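# Four arms sort stickered items into matching-color containers

## Task

Put every item into the container whose color is the same as the color of the sticker on that item.

## Robot and tools

Robots: four identical i2rt Big YAM arms named arm1, arm2, arm3 and arm4. Each has six revolute joints, a two-finger parallel gripper and a wrist camera that, with joints 1 and 6 at zero and the hand level, rides above the hand looking toward the fingertips. Reach is roughly 1.0 m from the joint1 axis. Foot (base_link) poses in the scene frame, metres, quaternion w,x,y,z: arm1 at (-0.644, +1.377, +0.914) q(+0.682, +0.007, +0.004, +0.731); arm2 at (-0.655, -0.555, +0.928) q(+0.747, +0.002, +0.000, -0.665); arm3 at (+0.651, -1.332, +0.868) q(+0.663, -0.004, -0.006, -0.748); arm4 at (+0.648, +0.477, +0.879) q(+0.687, +0.001, +0.003, +0.727). Each foot faces along its own +x.

Frames: one shared scene frame, origin on the floor, +z up, metres. The reported hand point sits between the finger pads, about 1 cm short of the tips. In the hand frame the fingers extend along +z and close along y. Printed hand positions may be slightly wrong, more so far out.

Cameras: fixed room cameras cam_room_a1, cam_room_a2, cam_room_b1, cam_room_b2, and wrist cameras arm1_cam_wrist to arm4_cam_wrist. "all" requests every camera.

move: keys arm1, arm2, arm3, arm4 and cameras. Each arm key holds an object for that arm only; an arm not named keeps whatever it was last told. Inside an arm object:
- joints: a dict of absolute joint targets by name. joint1_rad -2.879..2.879 (base yaw, positive counter-clockwise seen from above, 0 points along the foot's +x); joint2_rad 0..3.141 (shoulder, 0 = upper arm back and level, larger lifts it up and forward); joint3_rad 0..3.019 (elbow, 0 folded, larger opens); joint4_rad -1.692..1.57 (wrist pitch, positive tips fingers up); joint5_rad -1.57..1.57 (side swing, positive to the arm's right); joint6_rad -2.094..2.094 (hand roll, positive clockwise viewed from behind). gripper_m 0..0.093 is the absolute fingertip gap in metres.
- target: one list of seven numbers [x, y, z, qw, qx, qy, qz], an absolute hand pose in the scene frame (metres, unit quaternion). The hand is driven in a straight line from its current hand_target toward it. When target is given, joints may contain only gripper_m.
- speed: top path speed in m/s, 0.002..0.5, default 0.25; allowed only with target. Rotation is capped at twice that value in rad/s.
- min_time_s: 0.1..8 s, the shortest duration for this arm's joint motions; used with joints.
Everything in one call starts at once. All hand paths in one call finish together, paced by the slowest; a path lasts 0.5..10 s and an action at most 15 s. Each step the commanded pose is held within 100 mm and 20 degrees of the measured hand, and inverse kinematics favours position over orientation; expect centimetre errors, lag and overshoot, especially near full stretch. Paths do not avoid objects or other arms. Joint moves can sweep the hand along wide curves. Unknown keys make a call invalid; out-of-range values get it refused. A move with no action returns full state, the scene number and all images.

Results: per arm, joint_positions, Joint velocities (rad/s, gripper m/s; "within noise" when still), joint torques (N m, arm joints only, include gravity, offset and noisy; numbers 3 and 4 wrap at ±28), hand, hand_target, joint_status, hand_status and on_its_own. A "move" line lists each arm sent motion with done or its worst status. Status words: done; off_target (stopped away from target, may still push); time_out (joints keep a nearby target and push toward it; send the reported position to relax them); not_followed (a safety check withheld the command, which may still be retried until replaced). "joint command not followed" and "pose unreachable" mean collision or reach checks blocked joints or a pose; the gripper part still runs. An arm listed under "as last shown" was not commanded and its lines repeat earlier values. "pictures" gives the order of returned images, which may lag the state slightly. MOTOR HOT warns of a hot motor; OVER-TEMPERATURE FAULT means that arm went limp for 30 s or more, and affected keys read limit_stop_at_motor_heat until you resend them.

Gripper: when clamped on a rigid part the reading is up to 5 mm under its width (some read up to 2 mm over). Empty and closed reads 0.000..0.003. A target a few millimetres below the width at first contact gives a full-force grip of about 50..64 N per pad; go deeper for soft, small or round things, gently for fragile ones. Open well past the reading to release.

wait: seconds 0..10 plus optional cameras; robots keep their last commands. zoom_image: camera and region [x0, y0, x1, y1] in pixels from the top-left, at most 504 by 504, only for a camera in the latest images. read_manual: returns URDF licence text only. finished_scene: pass the current scene number; it ends the scene permanently, and later calls in that reply act on the next scene. The packing must hold without the robots.

If a move or wait is refused, or a stop interrupts it, later move, wait and finished_scene calls in the same reply are skipped; invalid calls do not cause this. The simulation keeps running between calls.

Avoid: sending anything off the work area or onto the floor; letting parts drop from height or releasing while moving; hard impacts with fixed or heavy things; arms pressing on each other, including closing one gripper on another arm's fingers; continuous pushing, long stretched holds or unreachable targets that overheat motors. Loose objects may occasionally get a small random push.

Each tool is called in YAML: its name, and indented under it one key for each argument.

## Session

move:

Scene clock: 0.00 s.
Joint torques (N m): no reading
Motor temperatures (°C): arm1=[21 23 28 23 21 21 21] | arm2=[23 24 27 22 22 20 23] | arm3=[24 23 24 23 24 23 23] | arm4=[22 21 24 22 24 21 24]
Heat: arm1: hottest joint3_rad 28 °C; arm2: hottest joint3_rad 27 °C; arm3: hottest joint1_rad 24 °C; arm4: hottest joint3_rad 24 °C.
Joint velocities: within noise
arm1.joint_positions: joint1_rad=-0.168 joint2_rad=+0.560 joint3_rad=+1.361 joint4_rad=-1.410 joint5_rad=+0.240 joint6_rad=+0.692 gripper_m=+0.09396
arm1.joint_status: not commanded
arm1.hand: x=-0.5739 y=+1.5732 z=+1.4376 quat_wxyz=(-0.303, +0.280, -0.837, -0.359) (m; scene frame)
arm1.hand_target: x=-0.5739 y=+1.5706 z=+1.4504 quat_wxyz=(-0.308, +0.276, -0.832, -0.370) (m; scene frame)
arm1.hand_status: not commanded
arm2.joint_positions: joint1_rad=+0.198 joint2_rad=+0.636 joint3_rad=+1.409 joint4_rad=-1.213 joint5_rad=-0.086 joint6_rad=-0.484 gripper_m=+0.09396
arm2.joint_status: not commanded
arm2.hand: x=-0.5635 y=-0.7948 z=+1.4992 quat_wxyz=(-0.373, -0.297, -0.790, +0.384) (m; scene frame)
arm2.hand_target: x=-0.5645 y=-0.7917 z=+1.5099 quat_wxyz=(-0.379, -0.294, -0.785, +0.392) (m; scene frame)
arm2.hand_status: not commanded
arm3.joint_positions: joint1_rad=+0.130 joint2_rad=+0.649 joint3_rad=+1.447 joint4_rad=-1.615 joint5_rad=+0.075 joint6_rad=+0.392 gripper_m=+0.09396
arm3.joint_status: not commanded
arm3.hand: x=+0.6387 y=-1.5222 z=+1.3768 quat_wxyz=(-0.293, -0.776, -0.507, +0.235) (m; scene frame)
arm3.hand_target: x=+0.6387 y=-1.5210 z=+1.3861 quat_wxyz=(-0.302, -0.772, -0.504, +0.241) (m; scene frame)
arm3.hand_status: not commanded
arm4.joint_positions: joint1_rad=+0.147 joint2_rad=+0.586 joint3_rad=+1.324 joint4_rad=-1.592 joint5_rad=+0.245 joint6_rad=+0.670 gripper_m=+0.09396
arm4.joint_status: not commanded
arm4.hand: x=+0.6543 y=+0.6697 z=+1.3488 quat_wxyz=(-0.224, +0.451, -0.815, -0.287) (m; scene frame)
arm4.hand_target: x=+0.6546 y=+0.6685 z=+1.3591 quat_wxyz=(-0.227, +0.447, -0.812, -0.299) (m; scene frame)
arm4.hand_status: not commanded
pictures: arm1_cam_wrist, arm2_cam_wrist, arm3_cam_wrist, arm4_cam_wrist, cam_room_a1, cam_room_a2, cam_room_b1, cam_room_b2
Images, in order (width x height): arm1_cam_wrist 672x504, arm2_cam_wrist 672x504, arm3_cam_wrist 672x504, arm4_cam_wrist 672x504, cam_room_a1 672x504, cam_room_a2 672x504, cam_room_b1 672x504, cam_room_b2 672x504.

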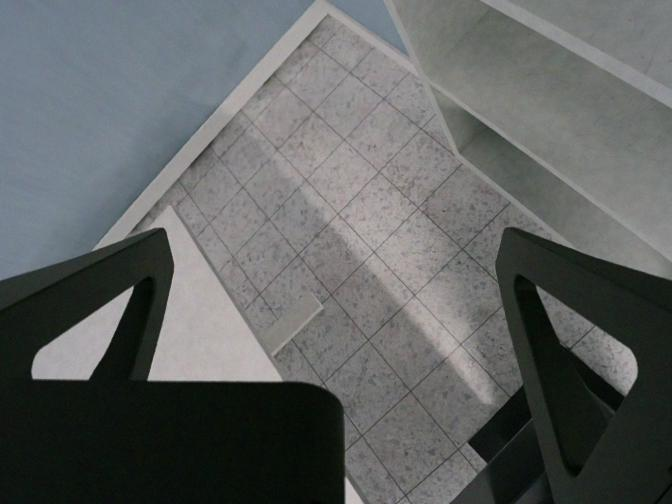

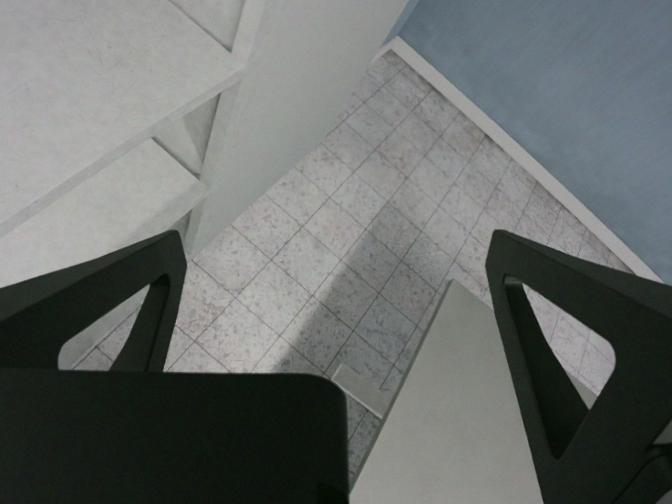

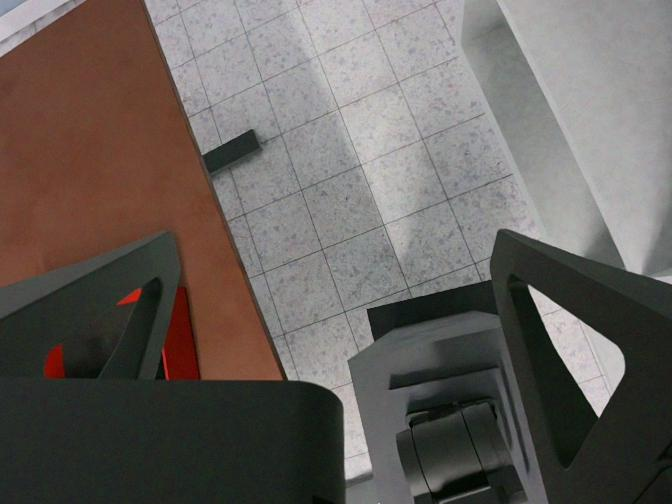

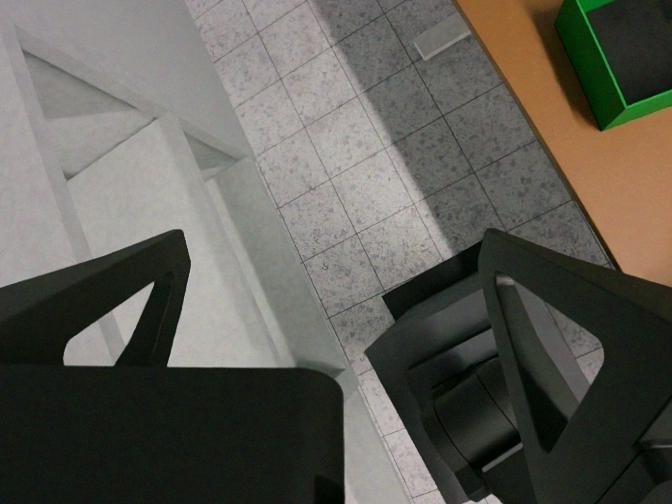

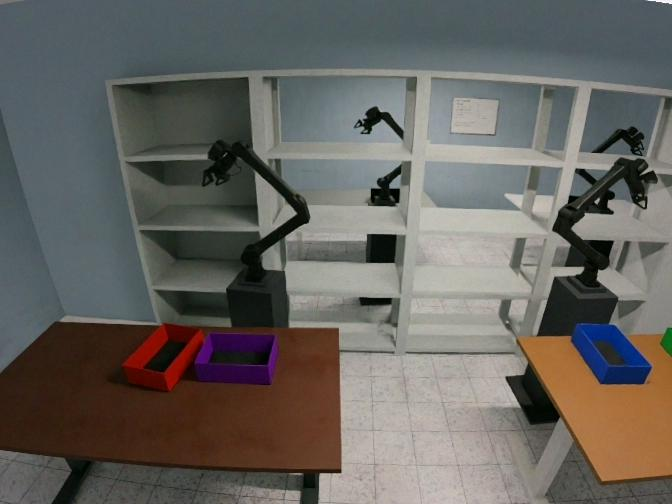

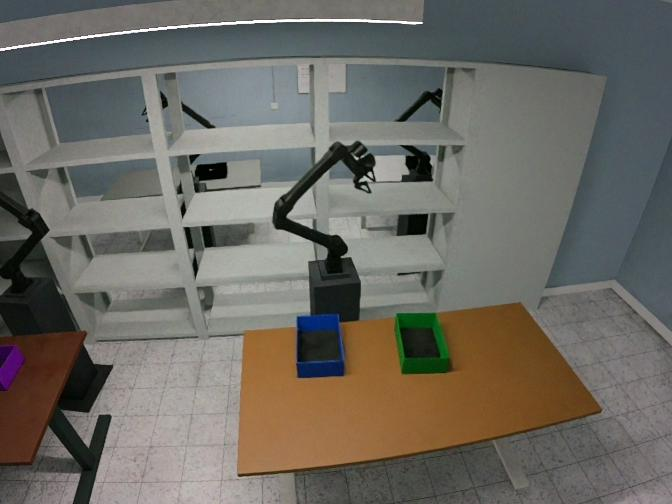

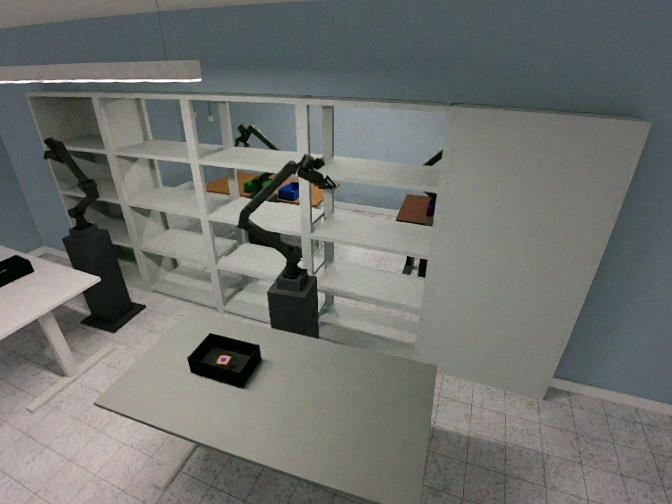

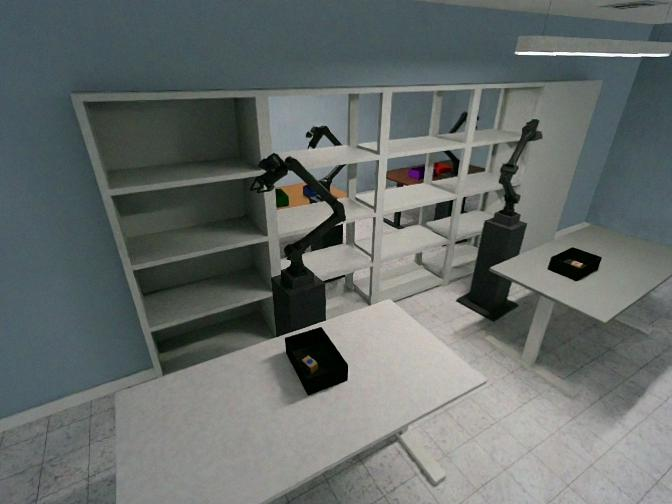

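zoom_image:
  camera: "cam_room_b1"
  region: [180, 320, 280, 395]

zoom_image:
  camera: "cam_room_b2"
  region: [270, 320, 370, 395]

move:
  arm1: {"joints":{"joint1_rad":1.5,"joint2_rad":0.65,"joint3_rad":1.36,"joint4_rad":-1.45,"joint5_rad":0,"joint6_rad":0},"min_time_s":3}
  arm2: {"joints":{"joint1_rad":-1.69,"joint2_rad":0.65,"joint3_rad":1.36,"joint4_rad":-1.45,"joint5_rad":0,"joint6_rad":0},"min_time_s":3}
  arm3: {"joints":{"joint1_rad":1.69,"joint2_rad":0.65,"joint3_rad":1.36,"joint4_rad":-1.45,"joint5_rad":0,"joint6_rad":0},"min_time_s":3}
  arm4: {"joints":{"joint1_rad":-1.62,"joint2_rad":0.65,"joint3_rad":1.36,"joint4_rad":-1.45,"joint5_rad":0,"joint6_rad":0},"min_time_s":3}
  cameras: ["arm1_cam_wrist","arm2_cam_wrist","arm3_cam_wrist","arm4_cam_wrist"]

Scaled by 5.040.

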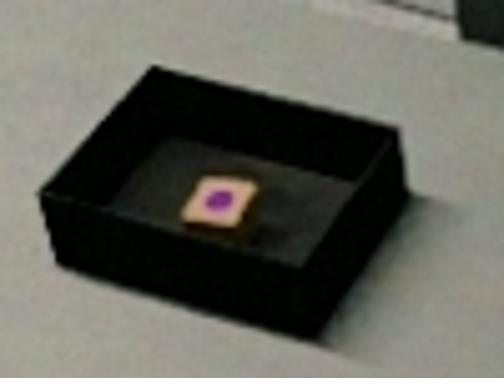

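Scaled by 5.040.

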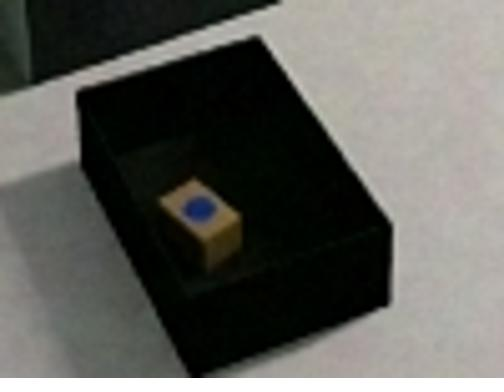

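Scene clock: 12.37 s.
Joint torques (N m): arm1=[-1.38 4.01 8.92 1.22 0.03 -0.03] | arm2=[0.44 1.03 8.31 1.69 0.11 0.23] | arm3=[2.02 1.26 7.28 2.18 -0.03 -0.13] | arm4=[0.5 1.79 10.1 1.87 -0.07 -0.06]
Motor temperatures (°C): arm1=[21 23 29 23 21 21 21] | arm2=[23 24 29 22 22 20 23] | arm3=[24 23 25 23 24 23 23] | arm4=[22 21 27 22 24 21 24]
Heat: arm1: hottest joint3_rad 29 °C; arm2: hottest joint3_rad 29 °C; arm3: hottest joint3_rad 25 °C; arm4: hottest joint3_rad 27 °C.
move: arm1 done; arm2 done; arm3 done; arm4 done
Joint velocities: within noise
arm1.joint_positions: joint1_rad=+1.494 joint2_rad=+0.640 joint3_rad=+1.361 joint4_rad=-1.439 joint5_rad=+0.001 joint6_rad=+0.009 gripper_m=+0.09398
arm1.joint_status: all done
arm1.hand: x=-0.8683 y=+1.3786 z=+1.4174 quat_wxyz=(-0.002, +0.907, -0.008, -0.420) (m; scene frame)
arm1.hand_target: x=-0.8702 y=+1.3769 z=+1.4131 quat_wxyz=(-0.002, +0.912, +0.000, -0.411) (m; scene frame)
arm1.hand_status: not commanded
arm2.joint_positions: joint1_rad=-1.686 joint2_rad=+0.640 joint3_rad=+1.373 joint4_rad=-1.435 joint5_rad=-0.003 joint6_rad=-0.015 gripper_m=+0.09397
arm2.joint_status: all done
arm2.hand: x=-0.8878 y=-0.5573 z=+1.4344 quat_wxyz=(+0.003, -0.907, -0.009, +0.420) (m; scene frame)
arm2.hand_target: x=-0.8903 y=-0.5558 z=+1.4233 quat_wxyz=(+0.002, -0.915, +0.001, +0.403) (m; scene frame)
arm2.hand_status: not commanded
arm3.joint_positions: joint1_rad=+1.679 joint2_rad=+0.649 joint3_rad=+1.367 joint4_rad=-1.466 joint5_rad=+0.001 joint6_rad=+0.008 gripper_m=+0.09397
arm3.joint_status: all done
arm3.hand: x=+0.8811 y=-1.3284 z=+1.3635 quat_wxyz=(-0.400, -0.007, -0.916, +0.008) (m; scene frame)
arm3.hand_target: x=+0.8847 y=-1.3256 z=+1.3633 quat_wxyz=(-0.404, +0.002, -0.915, +0.007) (m; scene frame)
arm3.hand_status: not commanded
arm4.joint_positions: joint1_rad=-1.618 joint2_rad=+0.639 joint3_rad=+1.324 joint4_rad=-1.468 joint5_rad=+0.004 joint6_rad=+0.015 gripper_m=+0.09396
arm4.joint_status: all done
arm4.hand: x=+0.8801 y=+0.4801 z=+1.3555 quat_wxyz=(-0.381, -0.002, -0.924, -0.001) (m; scene frame)
arm4.hand_target: x=+0.8845 y=+0.4803 z=+1.3735 quat_wxyz=(-0.401, +0.004, -0.916, +0.000) (m; scene frame)
arm4.hand_status: not commanded
pictures: arm1_cam_wrist, arm2_cam_wrist, arm3_cam_wrist, arm4_cam_wrist
Images, in order (width x height): arm1_cam_wrist 672x504, arm2_cam_wrist 672x504, arm3_cam_wrist 672x504, arm4_cam_wrist 672x504.

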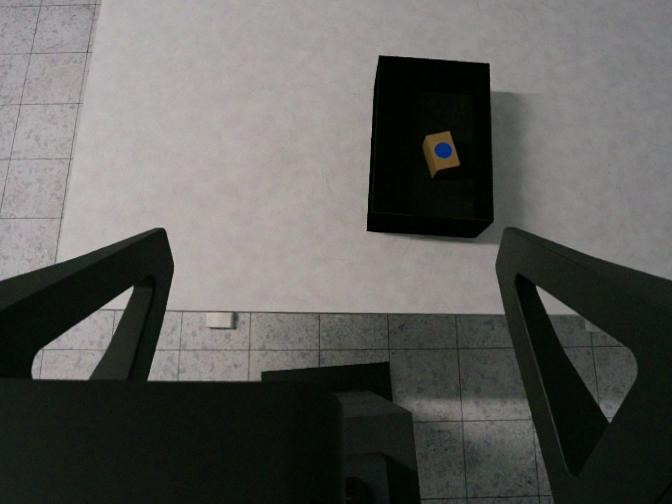

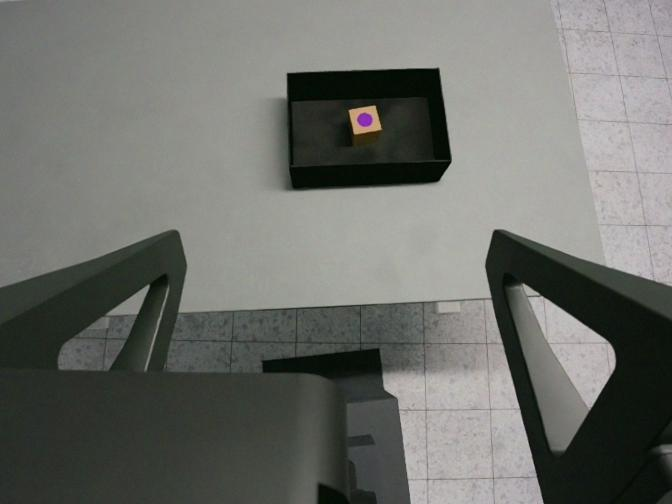

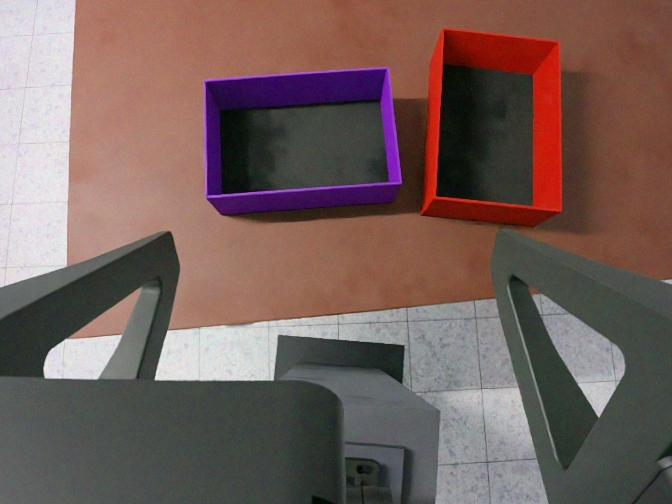

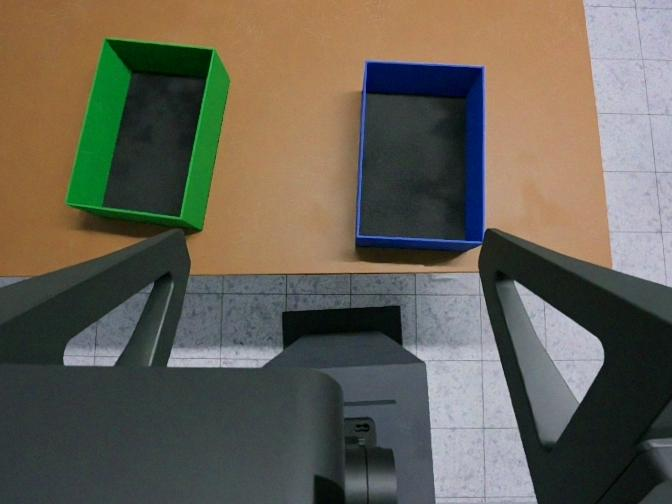

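move:
  arm1: {"target":[-1.15,1.57,0.95,0.0517,-0.9428,0.1747,0.2793]}
  arm2: {"target":[-1.245,-0.507,0.95,0.0124,-0.9579,0.0418,0.2837]}
  cameras: ["arm1_cam_wrist","arm2_cam_wrist"]

Scene clock: 25.33 s.
Joint torques (N m): arm1=[-1.96 -11.11 12.79 1.85 0.12 0.1] | arm2=[-0.09 -15.97 12.53 2.45 0.16 0.21] | arm3=[2.08 1.14 7.28 2.19 -0.02 -0.13] | arm4=[0.56 1.61 10.07 1.8 -0.06 -0.1]
Motor temperatures (°C): arm1=[21 23 30 23 21 21 21] | arm2=[23 24 29 22 22 20 23] | arm3=[24 23 25 23 24 23 23] | arm4=[22 21 29 22 24 21 24]
Heat: arm1: hottest joint3_rad 30 °C; arm2: hottest joint3_rad 29 °C; arm3: hottest joint3_rad 25 °C; arm4: hottest joint3_rad 29 °C.
move: arm1 off_target; arm2 off_target
Joint velocities: within noise
arm1.joint_positions: joint1_rad=+1.150 joint2_rad=+1.679 joint3_rad=+0.875 joint4_rad=-0.276 joint5_rad=+0.004 joint6_rad=-0.006 gripper_m=+0.09398
arm1.joint_status: not commanded
arm1.hand: x=-1.1240 y=+1.5549 z=+0.9279 quat_wxyz=(-0.045, +0.953, -0.168, -0.247) (m; scene frame)
arm1.hand_target: x=-1.1481 y=+1.5695 z=+0.9510 quat_wxyz=(-0.052, +0.943, -0.175, -0.279) (m; scene frame)
arm1.hand_status: off_target (0.037 m and 4.1 deg from the pose sent, 0.578 m and 26.1 deg at the start)
arm2.joint_positions: joint1_rad=-1.759 joint2_rad=+1.775 joint3_rad=+1.013 joint4_rad=-0.283 joint5_rad=-0.003 joint6_rad=-0.008 gripper_m=+0.09397
arm2.joint_status: not commanded
arm2.hand: x=-1.2199 y=-0.5150 z=+0.9367 quat_wxyz=(+0.010, -0.965, +0.030, +0.259) (m; scene frame)
arm2.hand_target: x=-1.2436 y=-0.5069 z=+0.9509 quat_wxyz=(+0.012, -0.958, +0.042, +0.284) (m; scene frame)
arm2.hand_status: off_target (0.030 m and 3.3 deg from the pose sent, 0.604 m and 17.7 deg at the start)
arm3, arm4: as last shown
arm4.joint_positions: joint1_rad=-1.618 joint2_rad=+0.639 joint3_rad=+1.324 joint4_rad=-1.468 joint5_rad=+0.004 joint6_rad=+0.014 gripper_m=+0.09396
pictures: arm1_cam_wrist, arm2_cam_wrist
Images, in order (width x height): arm1_cam_wrist 672x504, arm2_cam_wrist 672x504.

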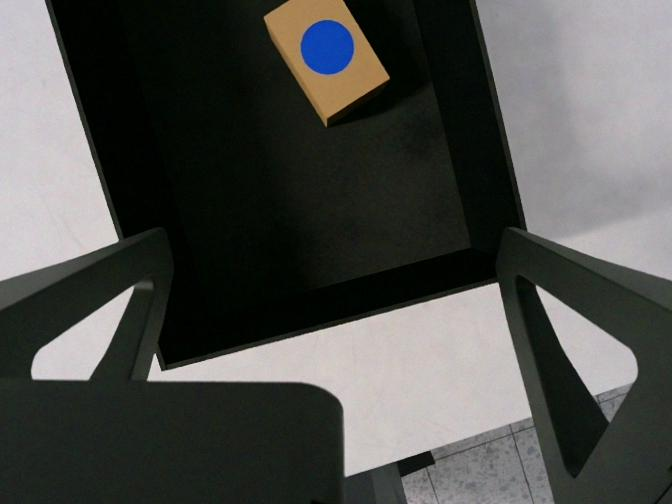

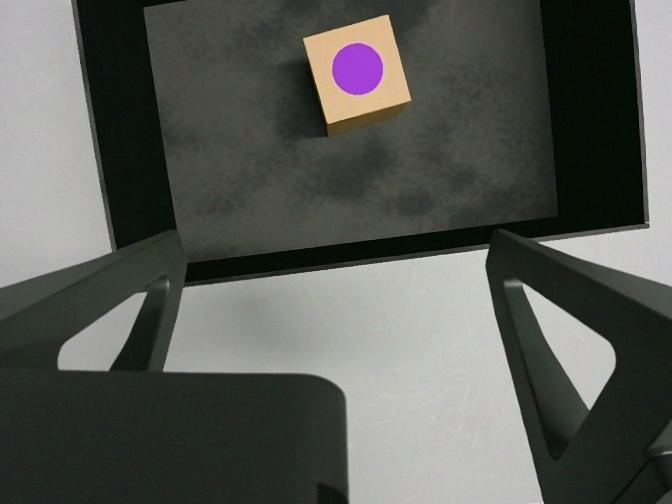

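move:
  arm1: {"target":[-1.195,1.603,0.85,-0.0437,-0.9474,-0.1475,0.2806],"speed":0.2}
  arm2: {"target":[-1.297,-0.489,0.83,-0.0285,-0.9540,-0.0961,0.2826],"speed":0.2}
  cameras: ["arm1_cam_wrist","arm2_cam_wrist"]

Scene clock: 62.53 s.
Joint torques (N m): arm1=[-2.67 -13.8 11.21 0.59 -0.31 -0.06] | arm2=[-0.09 -18.32 10.95 2.48 -0.37 -0.09] | arm3=[1.96 1.08 7.31 2.18 -0.02 -0.14] | arm4=[0.44 1.61 10.22 1.84 -0.03 -0.11]
Motor temperatures (°C): arm1=[21 24 33 23 21 21 21] | arm2=[23 25 31 22 22 20 23] | arm3=[24 23 25 23 24 23 23] | arm4=[22 21 34 22 24 21 24]
Heat: arm1: hottest joint3_rad 33 °C; arm2: hottest joint3_rad 31 °C; arm3: hottest joint3_rad 25 °C; arm4: hottest joint3_rad 34 °C.
move: arm1 off_target; arm2 off_target
Joint velocities: within noise
arm1.joint_positions: joint1_rad=+1.008 joint2_rad=+2.033 joint3_rad=+1.117 joint4_rad=-0.274 joint5_rad=-0.399 joint6_rad=-0.717 gripper_m=+0.09398
arm1.joint_status: not commanded
arm1.hand: x=-1.1796 y=+1.5893 z=+0.8416 quat_wxyz=(+0.052, +0.950, +0.145, -0.271) (m; scene frame)
arm1.hand_target: x=-1.1943 y=+1.6028 z=+0.8504 quat_wxyz=(+0.043, +0.947, +0.147, -0.281) (m; scene frame)
arm1.hand_status: off_target (0.022 m and 1.5 deg from the pose sent, 0.116 m and 37.9 deg at the start)
arm2.joint_positions: joint1_rad=-1.832 joint2_rad=+2.109 joint3_rad=+1.181 joint4_rad=-0.129 joint5_rad=-0.189 joint6_rad=-0.284 gripper_m=+0.09397
arm2.joint_status: not commanded
arm2.hand: x=-1.2764 y=-0.4971 z=+0.8288 quat_wxyz=(-0.034, -0.959, -0.091, +0.265) (m; scene frame)
arm2.hand_target: x=-1.2958 y=-0.4891 z=+0.8306 quat_wxyz=(-0.028, -0.954, -0.096, +0.282) (m; scene frame)
arm2.hand_status: off_target (0.022 m and 2.2 deg from the pose sent, 0.134 m and 15.4 deg at the start)
arm3, arm4: as last shown
pictures: arm1_cam_wrist, arm2_cam_wrist
Images, in order (width x height): arm1_cam_wrist 672x504, arm2_cam_wrist 672x504.

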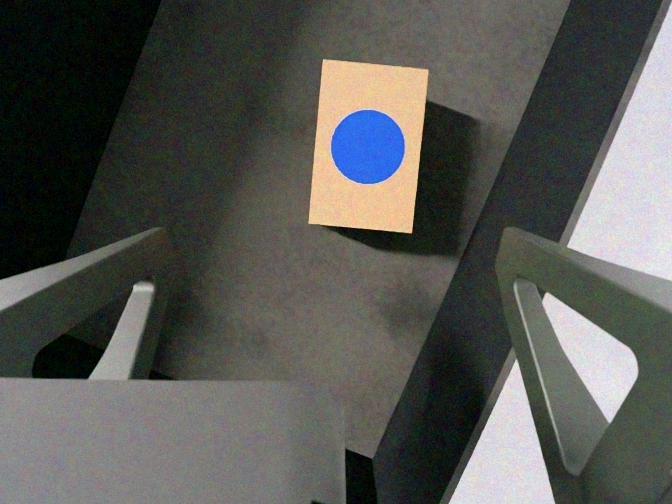

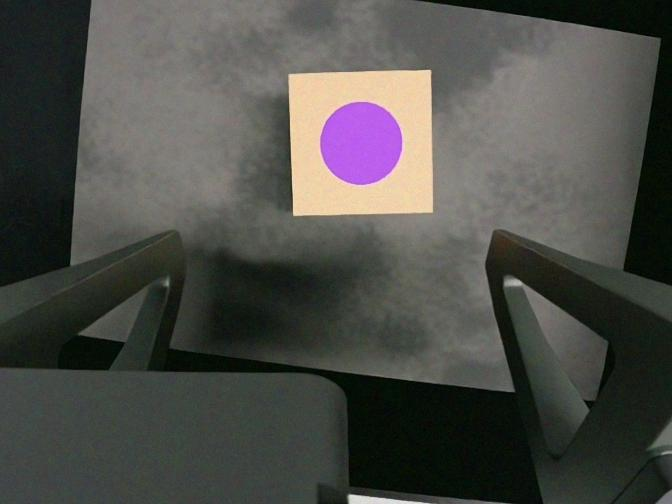

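move:
  arm1: {"target":[-1.236,1.600,0.753,-0.0346,-0.9517,-0.1169,0.2819],"speed":0.12}
  arm2: {"target":[-1.333,-0.489,0.75,-0.0285,-0.9540,-0.0961,0.2826],"speed":0.12}
  cameras: ["arm1_cam_wrist","arm2_cam_wrist"]

Scene clock: 77.50 s.
Joint torques (N m): arm1=[-1.26 -16.62 9.17 1.63 -0.13 0.11] | arm2=[0.79 -20.25 10.21 2.47 -0.15 0.01] | arm3=[2.02 1.14 7.31 2.19 -0.03 -0.13] | arm4=[0.62 2.2 10.07 1.78 -0.07 -0.05]
Motor temperatures (°C): arm1=[21 24 33 23 22 21 21] | arm2=[23 25 32 22 22 20 23] | arm3=[24 23 26 23 24 23 23] | arm4=[22 21 35 22 24 21 24]
Heat: arm1: hottest joint3_rad 33 °C; arm2: hottest joint3_rad 32 °C; arm3: hottest joint3_rad 26 °C; arm4: hottest joint3_rad 35 °C.
move: arm1 off_target; arm2 off_target
Joint velocities: within noise
arm1.joint_positions: joint1_rad=+1.043 joint2_rad=+2.298 joint3_rad=+1.242 joint4_rad=-0.124 joint5_rad=-0.356 joint6_rad=-0.626 gripper_m=+0.09398
arm1.joint_status: not commanded
arm1.hand: x=-1.2134 y=+1.5909 z=+0.7399 quat_wxyz=(+0.048, +0.957, +0.115, -0.261) (m; scene frame)
arm1.hand_target: x=-1.2352 y=+1.5997 z=+0.7540 quat_wxyz=(+0.035, +0.952, +0.117, -0.282) (m; scene frame)
arm1.hand_status: off_target (0.028 m and 3.0 deg from the pose sent, 0.106 m and 4.0 deg at the start)
arm2.joint_positions: joint1_rad=-1.832 joint2_rad=+2.332 joint3_rad=+1.341 joint4_rad=-0.060 joint5_rad=-0.189 joint6_rad=-0.284 gripper_m=+0.09397
arm2.joint_status: not commanded
arm2.hand: x=-1.3157 y=-0.4912 z=+0.7529 quat_wxyz=(-0.033, -0.958, -0.092, +0.269) (m; scene frame)
arm2.hand_target: x=-1.3321 y=-0.4891 z=+0.7505 quat_wxyz=(-0.028, -0.954, -0.096, +0.283) (m; scene frame)
arm2.hand_status: off_target (0.018 m and 1.8 deg from the pose sent, 0.097 m and 2.2 deg at the start)
arm3, arm4: as last shown
pictures: arm1_cam_wrist, arm2_cam_wrist
Images, in order (width x height): arm1_cam_wrist 672x504, arm2_cam_wrist 672x504.

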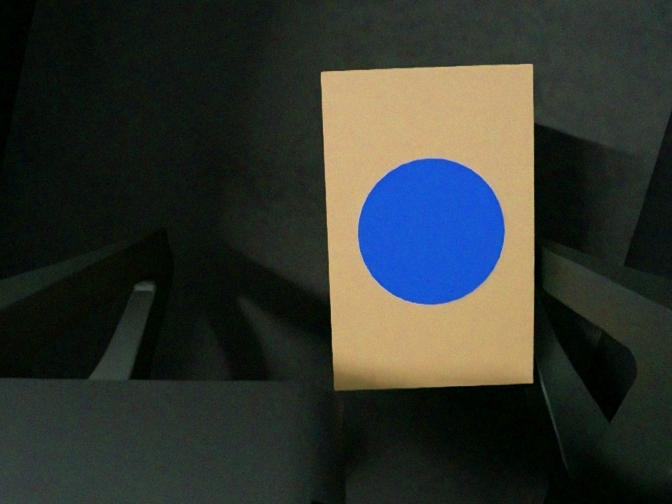

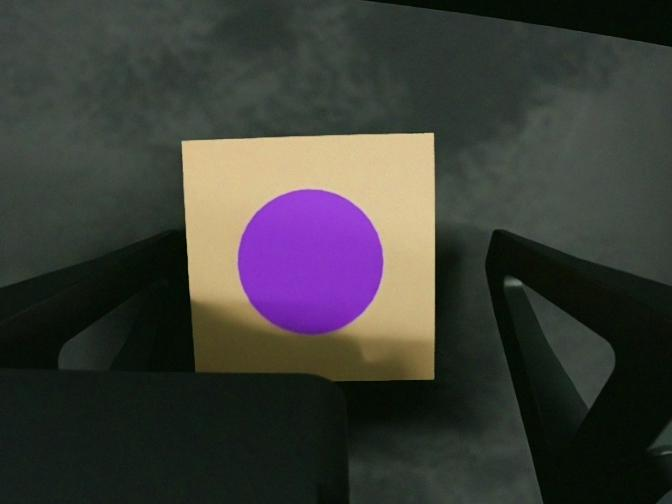

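move:
  arm1: {"target":[-1.242,1.622,0.75,-0.0346,-0.9517,-0.1169,0.2819],"speed":0.08}
  arm2: {"joints":{"gripper_m":0.047}}
  cameras: ["arm1_cam_wrist","arm2_cam_wrist"]

Scene clock: 86.93 s.
Joint torques (N m): arm1=[-3.25 -15.85 10.35 0.72 -0.15 -0.06] | arm2=[0.73 -20.19 10.18 2.47 -0.21 0] | arm3=[1.96 1.2 7.3 2.17 -0.03 -0.13] | arm4=[0.38 1.85 10.07 1.76 -0.04 -0.1]
Motor temperatures (°C): arm1=[21 25 33 23 22 21 21] | arm2=[23 26 32 22 22 20 23] | arm3=[24 23 26 23 24 23 23] | arm4=[22 21 35 22 24 21 24]
Heat: arm1: hottest joint3_rad 33 °C; arm2: hottest joint3_rad 32 °C; arm3: hottest joint3_rad 26 °C; arm4: hottest joint3_rad 35 °C.
move: arm1 off_target; arm2 off_target
Joint velocities: within noise
arm1.joint_positions: joint1_rad=+1.033 joint2_rad=+2.307 joint3_rad=+1.293 joint4_rad=-0.137 joint5_rad=-0.368 joint6_rad=-0.637 gripper_m=+0.09398
arm1.joint_status: not commanded
arm1.hand: x=-1.2316 y=+1.6045 z=+0.7490 quat_wxyz=(+0.042, +0.953, +0.120, -0.276) (m; scene frame)
arm1.hand_target: x=-1.2412 y=+1.6217 z=+0.7504 quat_wxyz=(+0.034, +0.952, +0.117, -0.282) (m; scene frame)
arm1.hand_status: off_target (0.020 m and 1.2 deg from the pose sent, 0.044 m and 3.0 deg at the start)
arm2.joint_positions: joint1_rad=-1.832 joint2_rad=+2.332 joint3_rad=+1.341 joint4_rad=-0.060 joint5_rad=-0.188 joint6_rad=-0.284 gripper_m=+0.05289
arm2.joint_status: gripper_m off_target (ended at +0.05292, target +0.04700)
arm2.hand: x=-1.3159 y=-0.4909 z=+0.7530 quat_wxyz=(-0.033, -0.958, -0.091, +0.269) (m; scene frame)
arm2.hand_target: x=-1.3321 y=-0.4892 z=+0.7506 quat_wxyz=(-0.029, -0.954, -0.096, +0.283) (m; scene frame)
arm2.hand_status: not commanded
arm3, arm4: as last shown
pictures: arm1_cam_wrist, arm2_cam_wrist
Images, in order (width x height): arm1_cam_wrist 672x504, arm2_cam_wrist 672x504.

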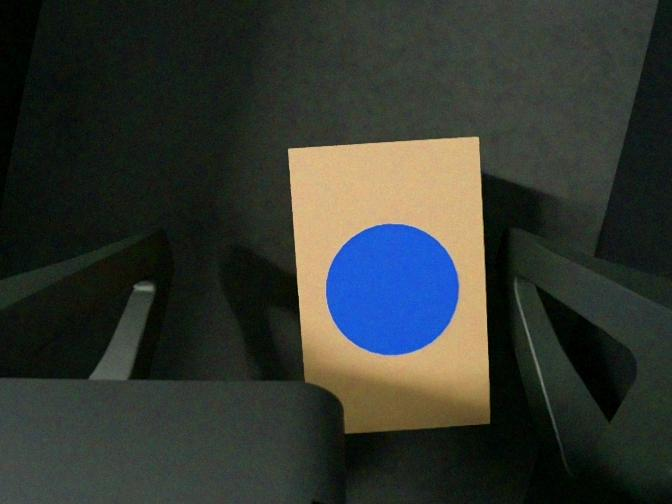

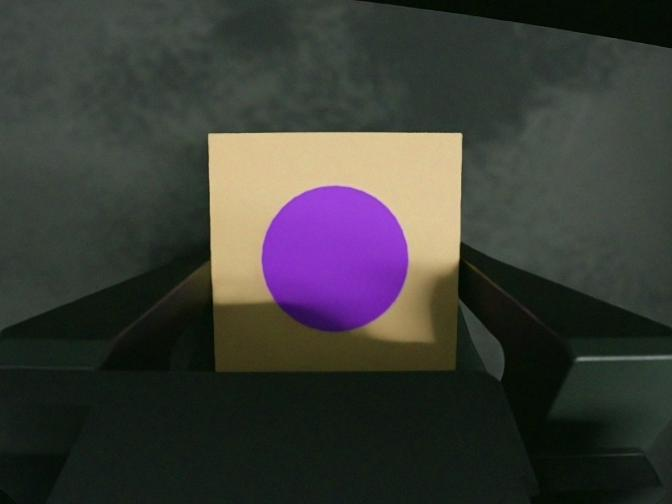

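move:
  arm1: {"target":[-1.232,1.634,0.743,-0.0346,-0.9517,-0.1169,0.2819],"speed":0.08}
  arm2: {"target":[-1.29,-0.497,0.88,-0.0285,-0.9540,-0.0961,0.2826],"speed":0.15}
  cameras: ["arm1_cam_wrist","arm2_cam_wrist"]

Scene clock: 93.20 s.
Joint torques (N m): arm1=[-2.96 -15.97 9.65 0.87 -0.19 -0.07] | arm2=[0.85 -21.36 7.38 1.31 -0.15 0.02] | arm3=[2.02 1.14 7.27 2.24 -0.02 -0.12] | arm4=[0.79 1.9 10.17 1.77 -0.02 -0.11]
Motor temperatures (°C): arm1=[21 26 33 23 22 21 21] | arm2=[23 26 32 22 22 20 23] | arm3=[24 23 26 23 24 23 23] | arm4=[22 21 36 22 24 21 24]
Heat: arm1: hottest joint3_rad 33 °C; arm2: hottest joint3_rad 32 °C; arm3: hottest joint3_rad 26 °C; arm4: hottest joint3_rad 36 °C.
move: arm1 off_target; arm2 done
Joint velocities: within noise
arm1.joint_positions: joint1_rad=+1.009 joint2_rad=+2.318 joint3_rad=+1.293 joint4_rad=-0.137 joint5_rad=-0.379 joint6_rad=-0.665 gripper_m=+0.09398
arm1.joint_status: not commanded
arm1.hand: x=-1.2237 y=+1.6151 z=+0.7429 quat_wxyz=(+0.043, +0.953, +0.121, -0.275) (m; scene frame)
arm1.hand_target: x=-1.2313 y=+1.6338 z=+0.7436 quat_wxyz=(+0.034, +0.952, +0.117, -0.282) (m; scene frame)
arm1.hand_status: off_target (0.021 m and 1.4 deg from the pose sent, 0.030 m and 1.2 deg at the start)
arm2.joint_positions: joint1_rad=-1.832 joint2_rad=+2.032 joint3_rad=+1.212 joint4_rad=-0.186 joint5_rad=-0.188 joint6_rad=-0.284 gripper_m=+0.05289
arm2.joint_status: not commanded
arm2.hand: x=-1.2959 y=-0.4943 z=+0.8805 quat_wxyz=(-0.027, -0.952, -0.093, +0.289) (m; scene frame)
arm2.hand_target: x=-1.2901 y=-0.4970 z=+0.8799 quat_wxyz=(-0.029, -0.954, -0.096, +0.283) (m; scene frame)
arm2.hand_status: done (0.007 m and 0.9 deg from the pose sent, 0.130 m and 1.8 deg at the start)
arm3, arm4: as last shown
pictures: arm1_cam_wrist, arm2_cam_wrist
Images, in order (width x height): arm1_cam_wrist 672x504, arm2_cam_wrist 672x504.

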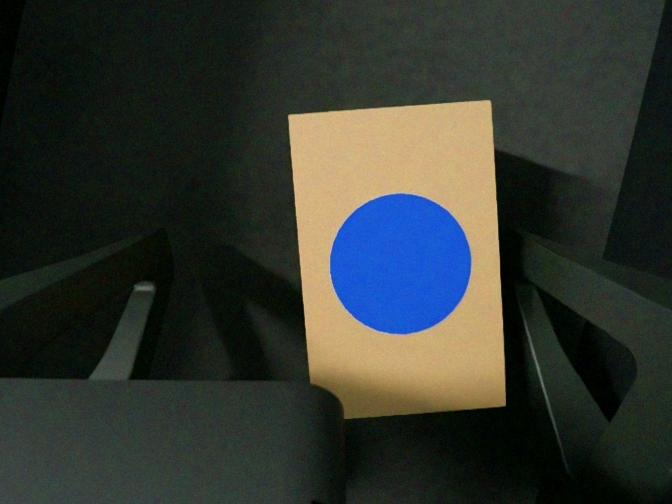

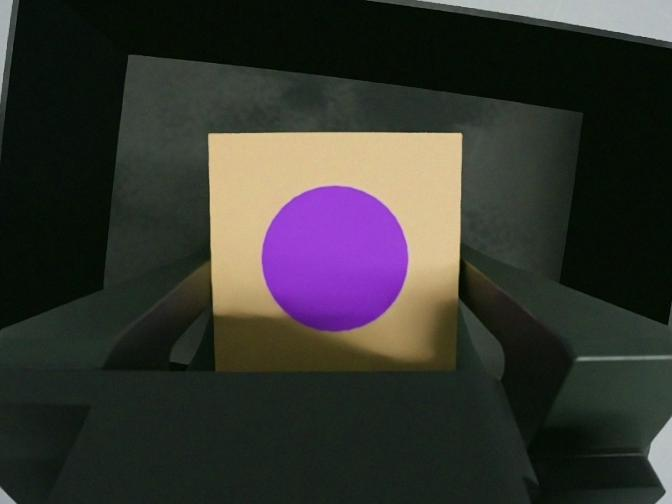

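move:
  arm1: {"joints":{"gripper_m":0.036}}
  arm2: {"joints":{"joint2_rad":0.7,"joint3_rad":1.2,"joint4_rad":-1.49,"joint5_rad":0,"joint6_rad":0},"min_time_s":3}
  arm3: {"joints":{"joint1_rad":-1.99,"joint2_rad":0.63,"joint3_rad":1.44,"joint4_rad":-1.1},"min_time_s":4.5}
  cameras: ["arm1_cam_wrist"]

move:
  arm1: {"target":[-1.19,1.60,0.88,-0.0346,-0.9517,-0.1169,0.2819],"speed":0.15}
  arm2: {"joints":{"joint1_rad":0.923},"min_time_s":4}
  cameras: ["arm1_cam_wrist","arm3_cam_wrist"]

Scene clock: 106.57 s.
Joint torques (N m): arm1=[-2.78 -15.85 9.83 0.94 -0.22 -0.03] | arm2=[0.97 -1.2 10.14 1.44 0.15 0.22] | arm3=[0.44 0.21 12.05 2.59 0 -0.12] | arm4=[0.79 1.79 10.17 1.83 -0.05 -0.09]
Motor temperatures (°C): arm1=[21 25 33 23 22 21 21] | arm2=[23 27 32 22 22 20 24] | arm3=[24 23 26 23 24 23 23] | arm4=[22 21 36 22 24 21 24]
Heat: arm1: hottest joint3_rad 33 °C; arm2: hottest joint3_rad 32 °C; arm3: hottest joint3_rad 26 °C; arm4: hottest joint3_rad 36 °C.
move: arm1 off_target; arm2 done; arm3 done
Joint velocities: within noise
arm1.joint_positions: joint1_rad=+0.997 joint2_rad=+2.319 joint3_rad=+1.293 joint4_rad=-0.137 joint5_rad=-0.379 joint6_rad=-0.665 gripper_m=+0.04413
arm1.joint_status: gripper_m off_target (ended at +0.04415, target +0.03600)
arm1.hand: x=-1.2208 y=+1.6222 z=+0.7428 quat_wxyz=(+0.042, +0.953, +0.116, -0.275) (m; scene frame)
arm1.hand_target: x=-1.2312 y=+1.6338 z=+0.7435 quat_wxyz=(+0.034, +0.952, +0.117, -0.282) (m; scene frame)
arm1.hand_status: not commanded
arm2.joint_positions: joint1_rad=-1.832 joint2_rad=+0.694 joint3_rad=+1.203 joint4_rad=-1.478 joint5_rad=-0.004 joint6_rad=-0.015 gripper_m=+0.05289
arm2.joint_status: all done
arm2.hand: x=-0.9013 y=-0.5211 z=+1.3342 quat_wxyz=(+0.023, -0.953, +0.061, +0.294) (m; scene frame)
arm2.hand_target: x=-0.9004 y=-0.5214 z=+1.3301 quat_wxyz=(+0.022, -0.956, +0.067, +0.285) (m; scene frame)
arm2.hand_status: not commanded
arm3.joint_positions: joint1_rad=-1.979 joint2_rad=+0.638 joint3_rad=+1.391 joint4_rad=-1.118 joint5_rad=+0.000 joint6_rad=+0.007 gripper_m=+0.09400
arm3.joint_status: all done
arm3.hand: x=+0.4188 y=-1.1878 z=+1.4486 quat_wxyz=(+0.141, -0.796, +0.222, +0.546) (m; scene frame)
arm3.hand_target: x=+0.4301 y=-1.1908 z=+1.4796 quat_wxyz=(+0.154, -0.774, +0.218, +0.574) (m; scene frame)
arm3.hand_status: not commanded
arm4: as last shown
pictures: arm1_cam_wrist
Images, in order (width x height): arm1_cam_wrist 672x504.

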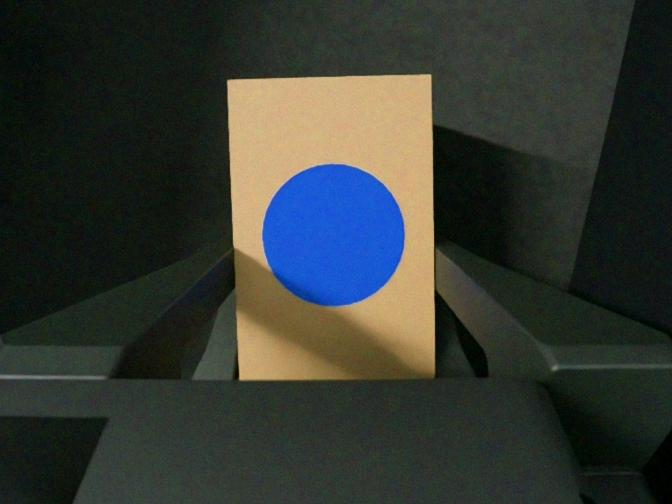

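Scene clock: 110.90 s.
Joint torques (N m): arm1=[-0.32 -15.97 7.72 0.81 -0.21 0.11] | arm2=[1.03 -0.97 10.15 1.44 0 0.21] | arm3=[0.5 0.15 12.07 2.55 0.01 -0.12] | arm4=[1.03 2.02 10.14 1.77 -0.03 -0.07]
Motor temperatures (°C): arm1=[21 25 33 23 22 21 21] | arm2=[23 26 32 22 22 20 24] | arm3=[24 23 27 23 24 23 23] | arm4=[22 21 36 22 24 21 24]
Heat: arm1: hottest joint3_rad 33 °C; arm2: hottest joint3_rad 32 °C; arm3: hottest joint3_rad 27 °C; arm4: hottest joint3_rad 36 °C.
move: arm1 done; arm2 done
Joint velocities: within noise
arm1.joint_positions: joint1_rad=+0.997 joint2_rad=+1.981 joint3_rad=+1.132 joint4_rad=-0.296 joint5_rad=-0.372 joint6_rad=-0.663 gripper_m=+0.04413
arm1.joint_status: not commanded
arm1.hand: x=-1.1870 y=+1.6056 z=+0.8720 quat_wxyz=(+0.034, +0.952, +0.115, -0.280) (m; scene frame)
arm1.hand_target: x=-1.1899 y=+1.6001 z=+0.8798 quat_wxyz=(+0.035, +0.952, +0.117, -0.282) (m; scene frame)
arm1.hand_status: done (0.010 m and 0.3 deg from the pose sent, 0.142 m and 1.1 deg at the start)
arm2.joint_positions: joint1_rad=+0.919 joint2_rad=+0.694 joint3_rad=+1.203 joint4_rad=-1.478 joint5_rad=+0.000 joint6_rad=-0.015 gripper_m=+0.05290
arm2.joint_status: all done
arm2.hand: x=-0.4426 y=-0.6833 z=+1.3346 quat_wxyz=(-0.286, -0.246, -0.923, +0.078) (m; scene frame)
arm2.hand_target: x=-0.4430 y=-0.6821 z=+1.3304 quat_wxyz=(-0.277, -0.252, -0.924, +0.074) (m; scene frame)
arm2.hand_status: not commanded
arm3, arm4: as last shown
pictures: arm1_cam_wrist, arm3_cam_wrist
Images, in order (width x height): arm1_cam_wrist 672x504, arm3_cam_wrist 672x504.

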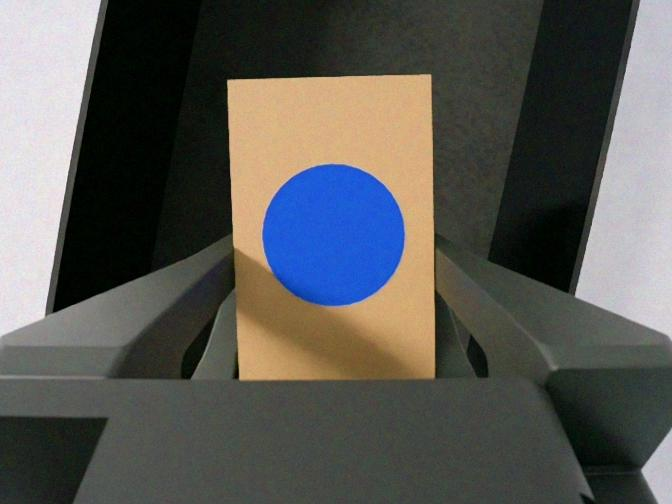

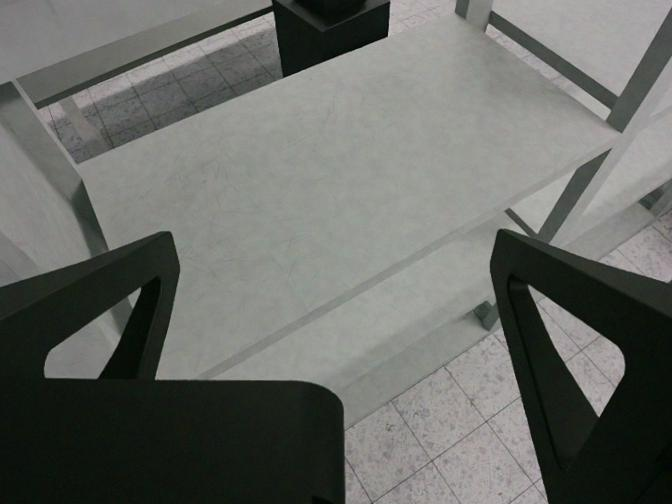

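move:
  arm1: {"joints":{"joint2_rad":0.7,"joint3_rad":1.2,"joint4_rad":-1.49,"joint5_rad":0,"joint6_rad":0},"min_time_s":3}
  arm2: {"target":[-0.28,-0.776,1.14,0.2741,0.2514,0.9252,-0.0745],"speed":0.25}
  cameras: []

move:
  arm1: {"joints":{"joint1_rad":-2.25},"min_time_s":4}
  arm2: {"target":[0.01,-0.945,1.065,0.2741,0.2514,0.9252,-0.0745],"speed":0.2}
  arm4: {"joints":{"joint1_rad":0.9,"joint2_rad":0.63,"joint3_rad":1.44,"joint4_rad":-1.1},"min_time_s":4}
  cameras: ["arm2_cam_wrist","arm3_cam_wrist","arm4_cam_wrist"]

Scene clock: 125.57 s.
Joint torques (N m): arm1=[-0.62 2.26 15.5 1.07 0.12 0.13] | arm2=[1.32 -9.82 10.85 2.77 0.13 0.22] | arm3=[0.26 0.09 12.05 2.56 0.02 -0.11] | arm4=[0.09 1.85 10.07 1.81 -0.02 -0.08]
Motor temperatures (°C): arm1=[21 26 33 23 22 21 22] | arm2=[23 26 32 22 22 20 24] | arm3=[24 23 29 23 24 23 23] | arm4=[22 21 37 22 24 21 24]
Heat: arm1: hottest joint3_rad 33 °C; arm2: hottest joint3_rad 32 °C; arm3: hottest joint3_rad 29 °C; arm4: hottest joint3_rad 37 °C.
move: arm1 done; arm2 done
Joint velocities: within noise
arm1.joint_positions: joint1_rad=+0.998 joint2_rad=+0.693 joint3_rad=+1.144 joint4_rad=-1.481 joint5_rad=-0.002 joint6_rad=-0.009 gripper_m=+0.04413
arm1.joint_status: all done
arm1.hand: x=-0.8527 y=+1.4950 z=+1.2963 quat_wxyz=(-0.066, +0.932, -0.236, -0.266) (m; scene frame)
arm1.hand_target: x=-0.8548 y=+1.4938 z=+1.3201 quat_wxyz=(-0.069, +0.927, -0.234, -0.285) (m; scene frame)
arm1.hand_status: not commanded
arm2.joint_positions: joint1_rad=+0.919 joint2_rad=+1.149 joint3_rad=+0.930 joint4_rad=-0.797 joint5_rad=+0.001 joint6_rad=-0.014 gripper_m=+0.05290
arm2.joint_status: not commanded
arm2.hand: x=-0.2839 y=-0.7767 z=+1.1381 quat_wxyz=(-0.264, -0.248, -0.929, +0.073) (m; scene frame)
arm2.hand_target: x=-0.2801 y=-0.7760 z=+1.1401 quat_wxyz=(-0.274, -0.251, -0.925, +0.074) (m; scene frame)
arm2.hand_status: done (0.004 m and 1.3 deg from the pose sent, 0.270 m and 1.5 deg at the start)
arm3: as last shown
arm4.joint_positions: joint1_rad=-1.618 joint2_rad=+0.639 joint3_rad=+1.324 joint4_rad=-1.468 joint5_rad=+0.004 joint6_rad=+0.014 gripper_m=+0.09396
arm4.joint_status: not commanded
arm4.hand: x=+0.8801 y=+0.4801 z=+1.3555 quat_wxyz=(-0.381, -0.002, -0.924, -0.001) (m; scene frame)
arm4.hand_target: x=+0.8845 y=+0.4803 z=+1.3735 quat_wxyz=(-0.401, +0.004, -0.916, +0.000) (m; scene frame)
arm4.hand_status: not commanded
pictures: none
No camera images: "cameras" was empty.

Scene clock: 129.90 s.
Joint torques (N m): arm1=[-1.79 1.44 15.68 0.8 0.03 0.13] | arm2=[1.44 -22.3 16.69 1.29 0.13 0.22] | arm3=[0.62 0.26 12.1 2.51 0.02 -0.12] | arm4=[0.97 0.44 10.66 2.19 0 -0.11]
Motor temperatures (°C): arm1=[21 26 33 23 21 21 22] | arm2=[23 26 33 22 22 20 24] | arm3=[24 23 29 23 24 23 23] | arm4=[22 21 37 22 24 21 24]
Heat: arm1: hottest joint3_rad 33 °C; arm2: hottest joint3_rad 33 °C; arm3: hottest joint3_rad 29 °C; arm4: hottest joint3_rad 37 °C.
move: arm1 done; arm2 off_target; arm4 done
Joint velocities: within noise
arm1.joint_positions: joint1_rad=-2.244 joint2_rad=+0.693 joint3_rad=+1.144 joint4_rad=-1.481 joint5_rad=+0.000 joint6_rad=-0.007 gripper_m=+0.04412
arm1.joint_status: all done
arm1.hand: x=-0.4360 y=+1.2365 z=+1.2891 quat_wxyz=(-0.247, -0.283, -0.923, +0.081) (m; scene frame)
arm1.hand_target: x=-0.4352 y=+1.2342 z=+1.3128 quat_wxyz=(-0.266, -0.288, -0.916, +0.087) (m; scene frame)
arm1.hand_status: not commanded
arm2.joint_positions: joint1_rad=+0.919 joint2_rad=+2.048 joint3_rad=+1.771 joint4_rad=-0.753 joint5_rad=+0.001 joint6_rad=-0.014 gripper_m=+0.05290
arm2.joint_status: not commanded
arm2.hand: x=-0.0090 y=-0.9390 z=+1.0471 quat_wxyz=(-0.258, -0.248, -0.931, +0.071) (m; scene frame)
arm2.hand_target: x=+0.0086 y=-0.9442 z=+1.0652 quat_wxyz=(-0.275, -0.251, -0.925, +0.075) (m; scene frame)
arm2.hand_status: off_target (0.027 m and 2.0 deg from the pose sent, 0.346 m and 1.3 deg at the start)
arm3: as last shown
arm4.joint_positions: joint1_rad=+0.898 joint2_rad=+0.639 joint3_rad=+1.394 joint4_rad=-1.120 joint5_rad=+0.002 joint6_rad=+0.013 gripper_m=+0.09398
arm4.joint_status: all done
arm4.hand: x=+0.4322 y=+0.6353 z=+1.4638 quat_wxyz=(-0.168, +0.782, -0.257, -0.543) (m; scene frame)
arm4.hand_target: x=+0.4411 y=+0.6279 z=+1.4939 quat_wxyz=(-0.179, +0.763, -0.244, -0.571) (m; scene frame)
arm4.hand_status: not commanded
pictures: arm2_cam_wrist, arm3_cam_wrist, arm4_cam_wrist
Images, in order (width x height): arm2_cam_wrist 672x504, arm3_cam_wrist 672x504, arm4_cam_wrist 672x504.

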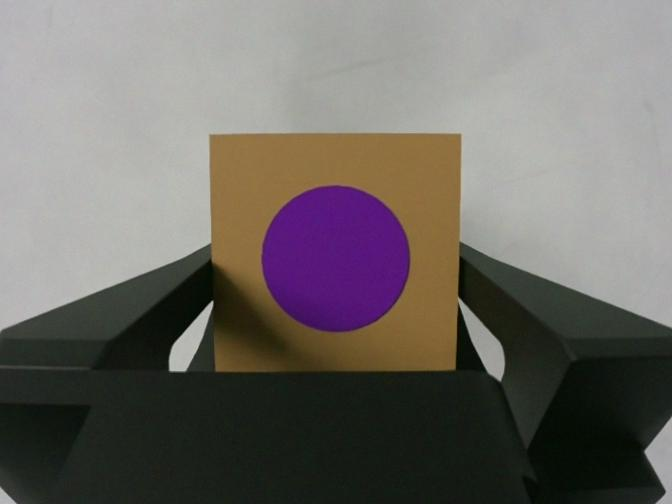

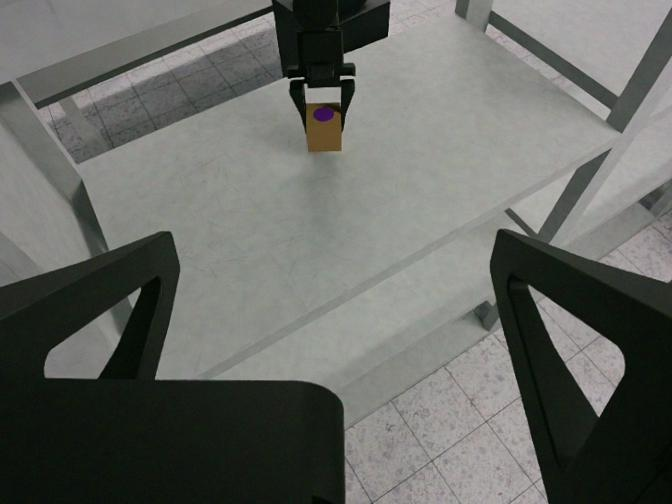

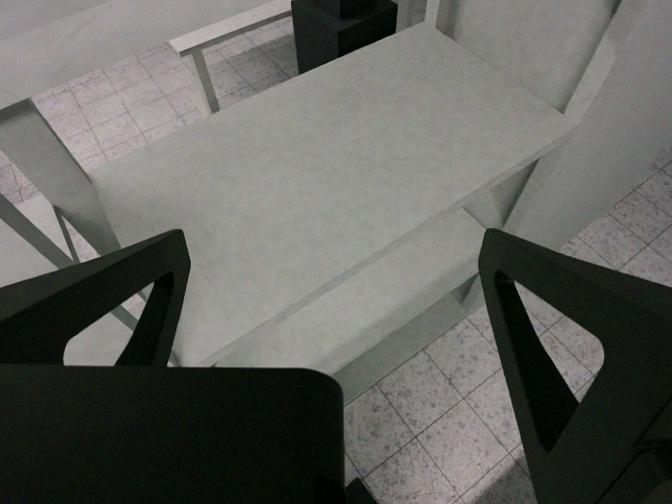

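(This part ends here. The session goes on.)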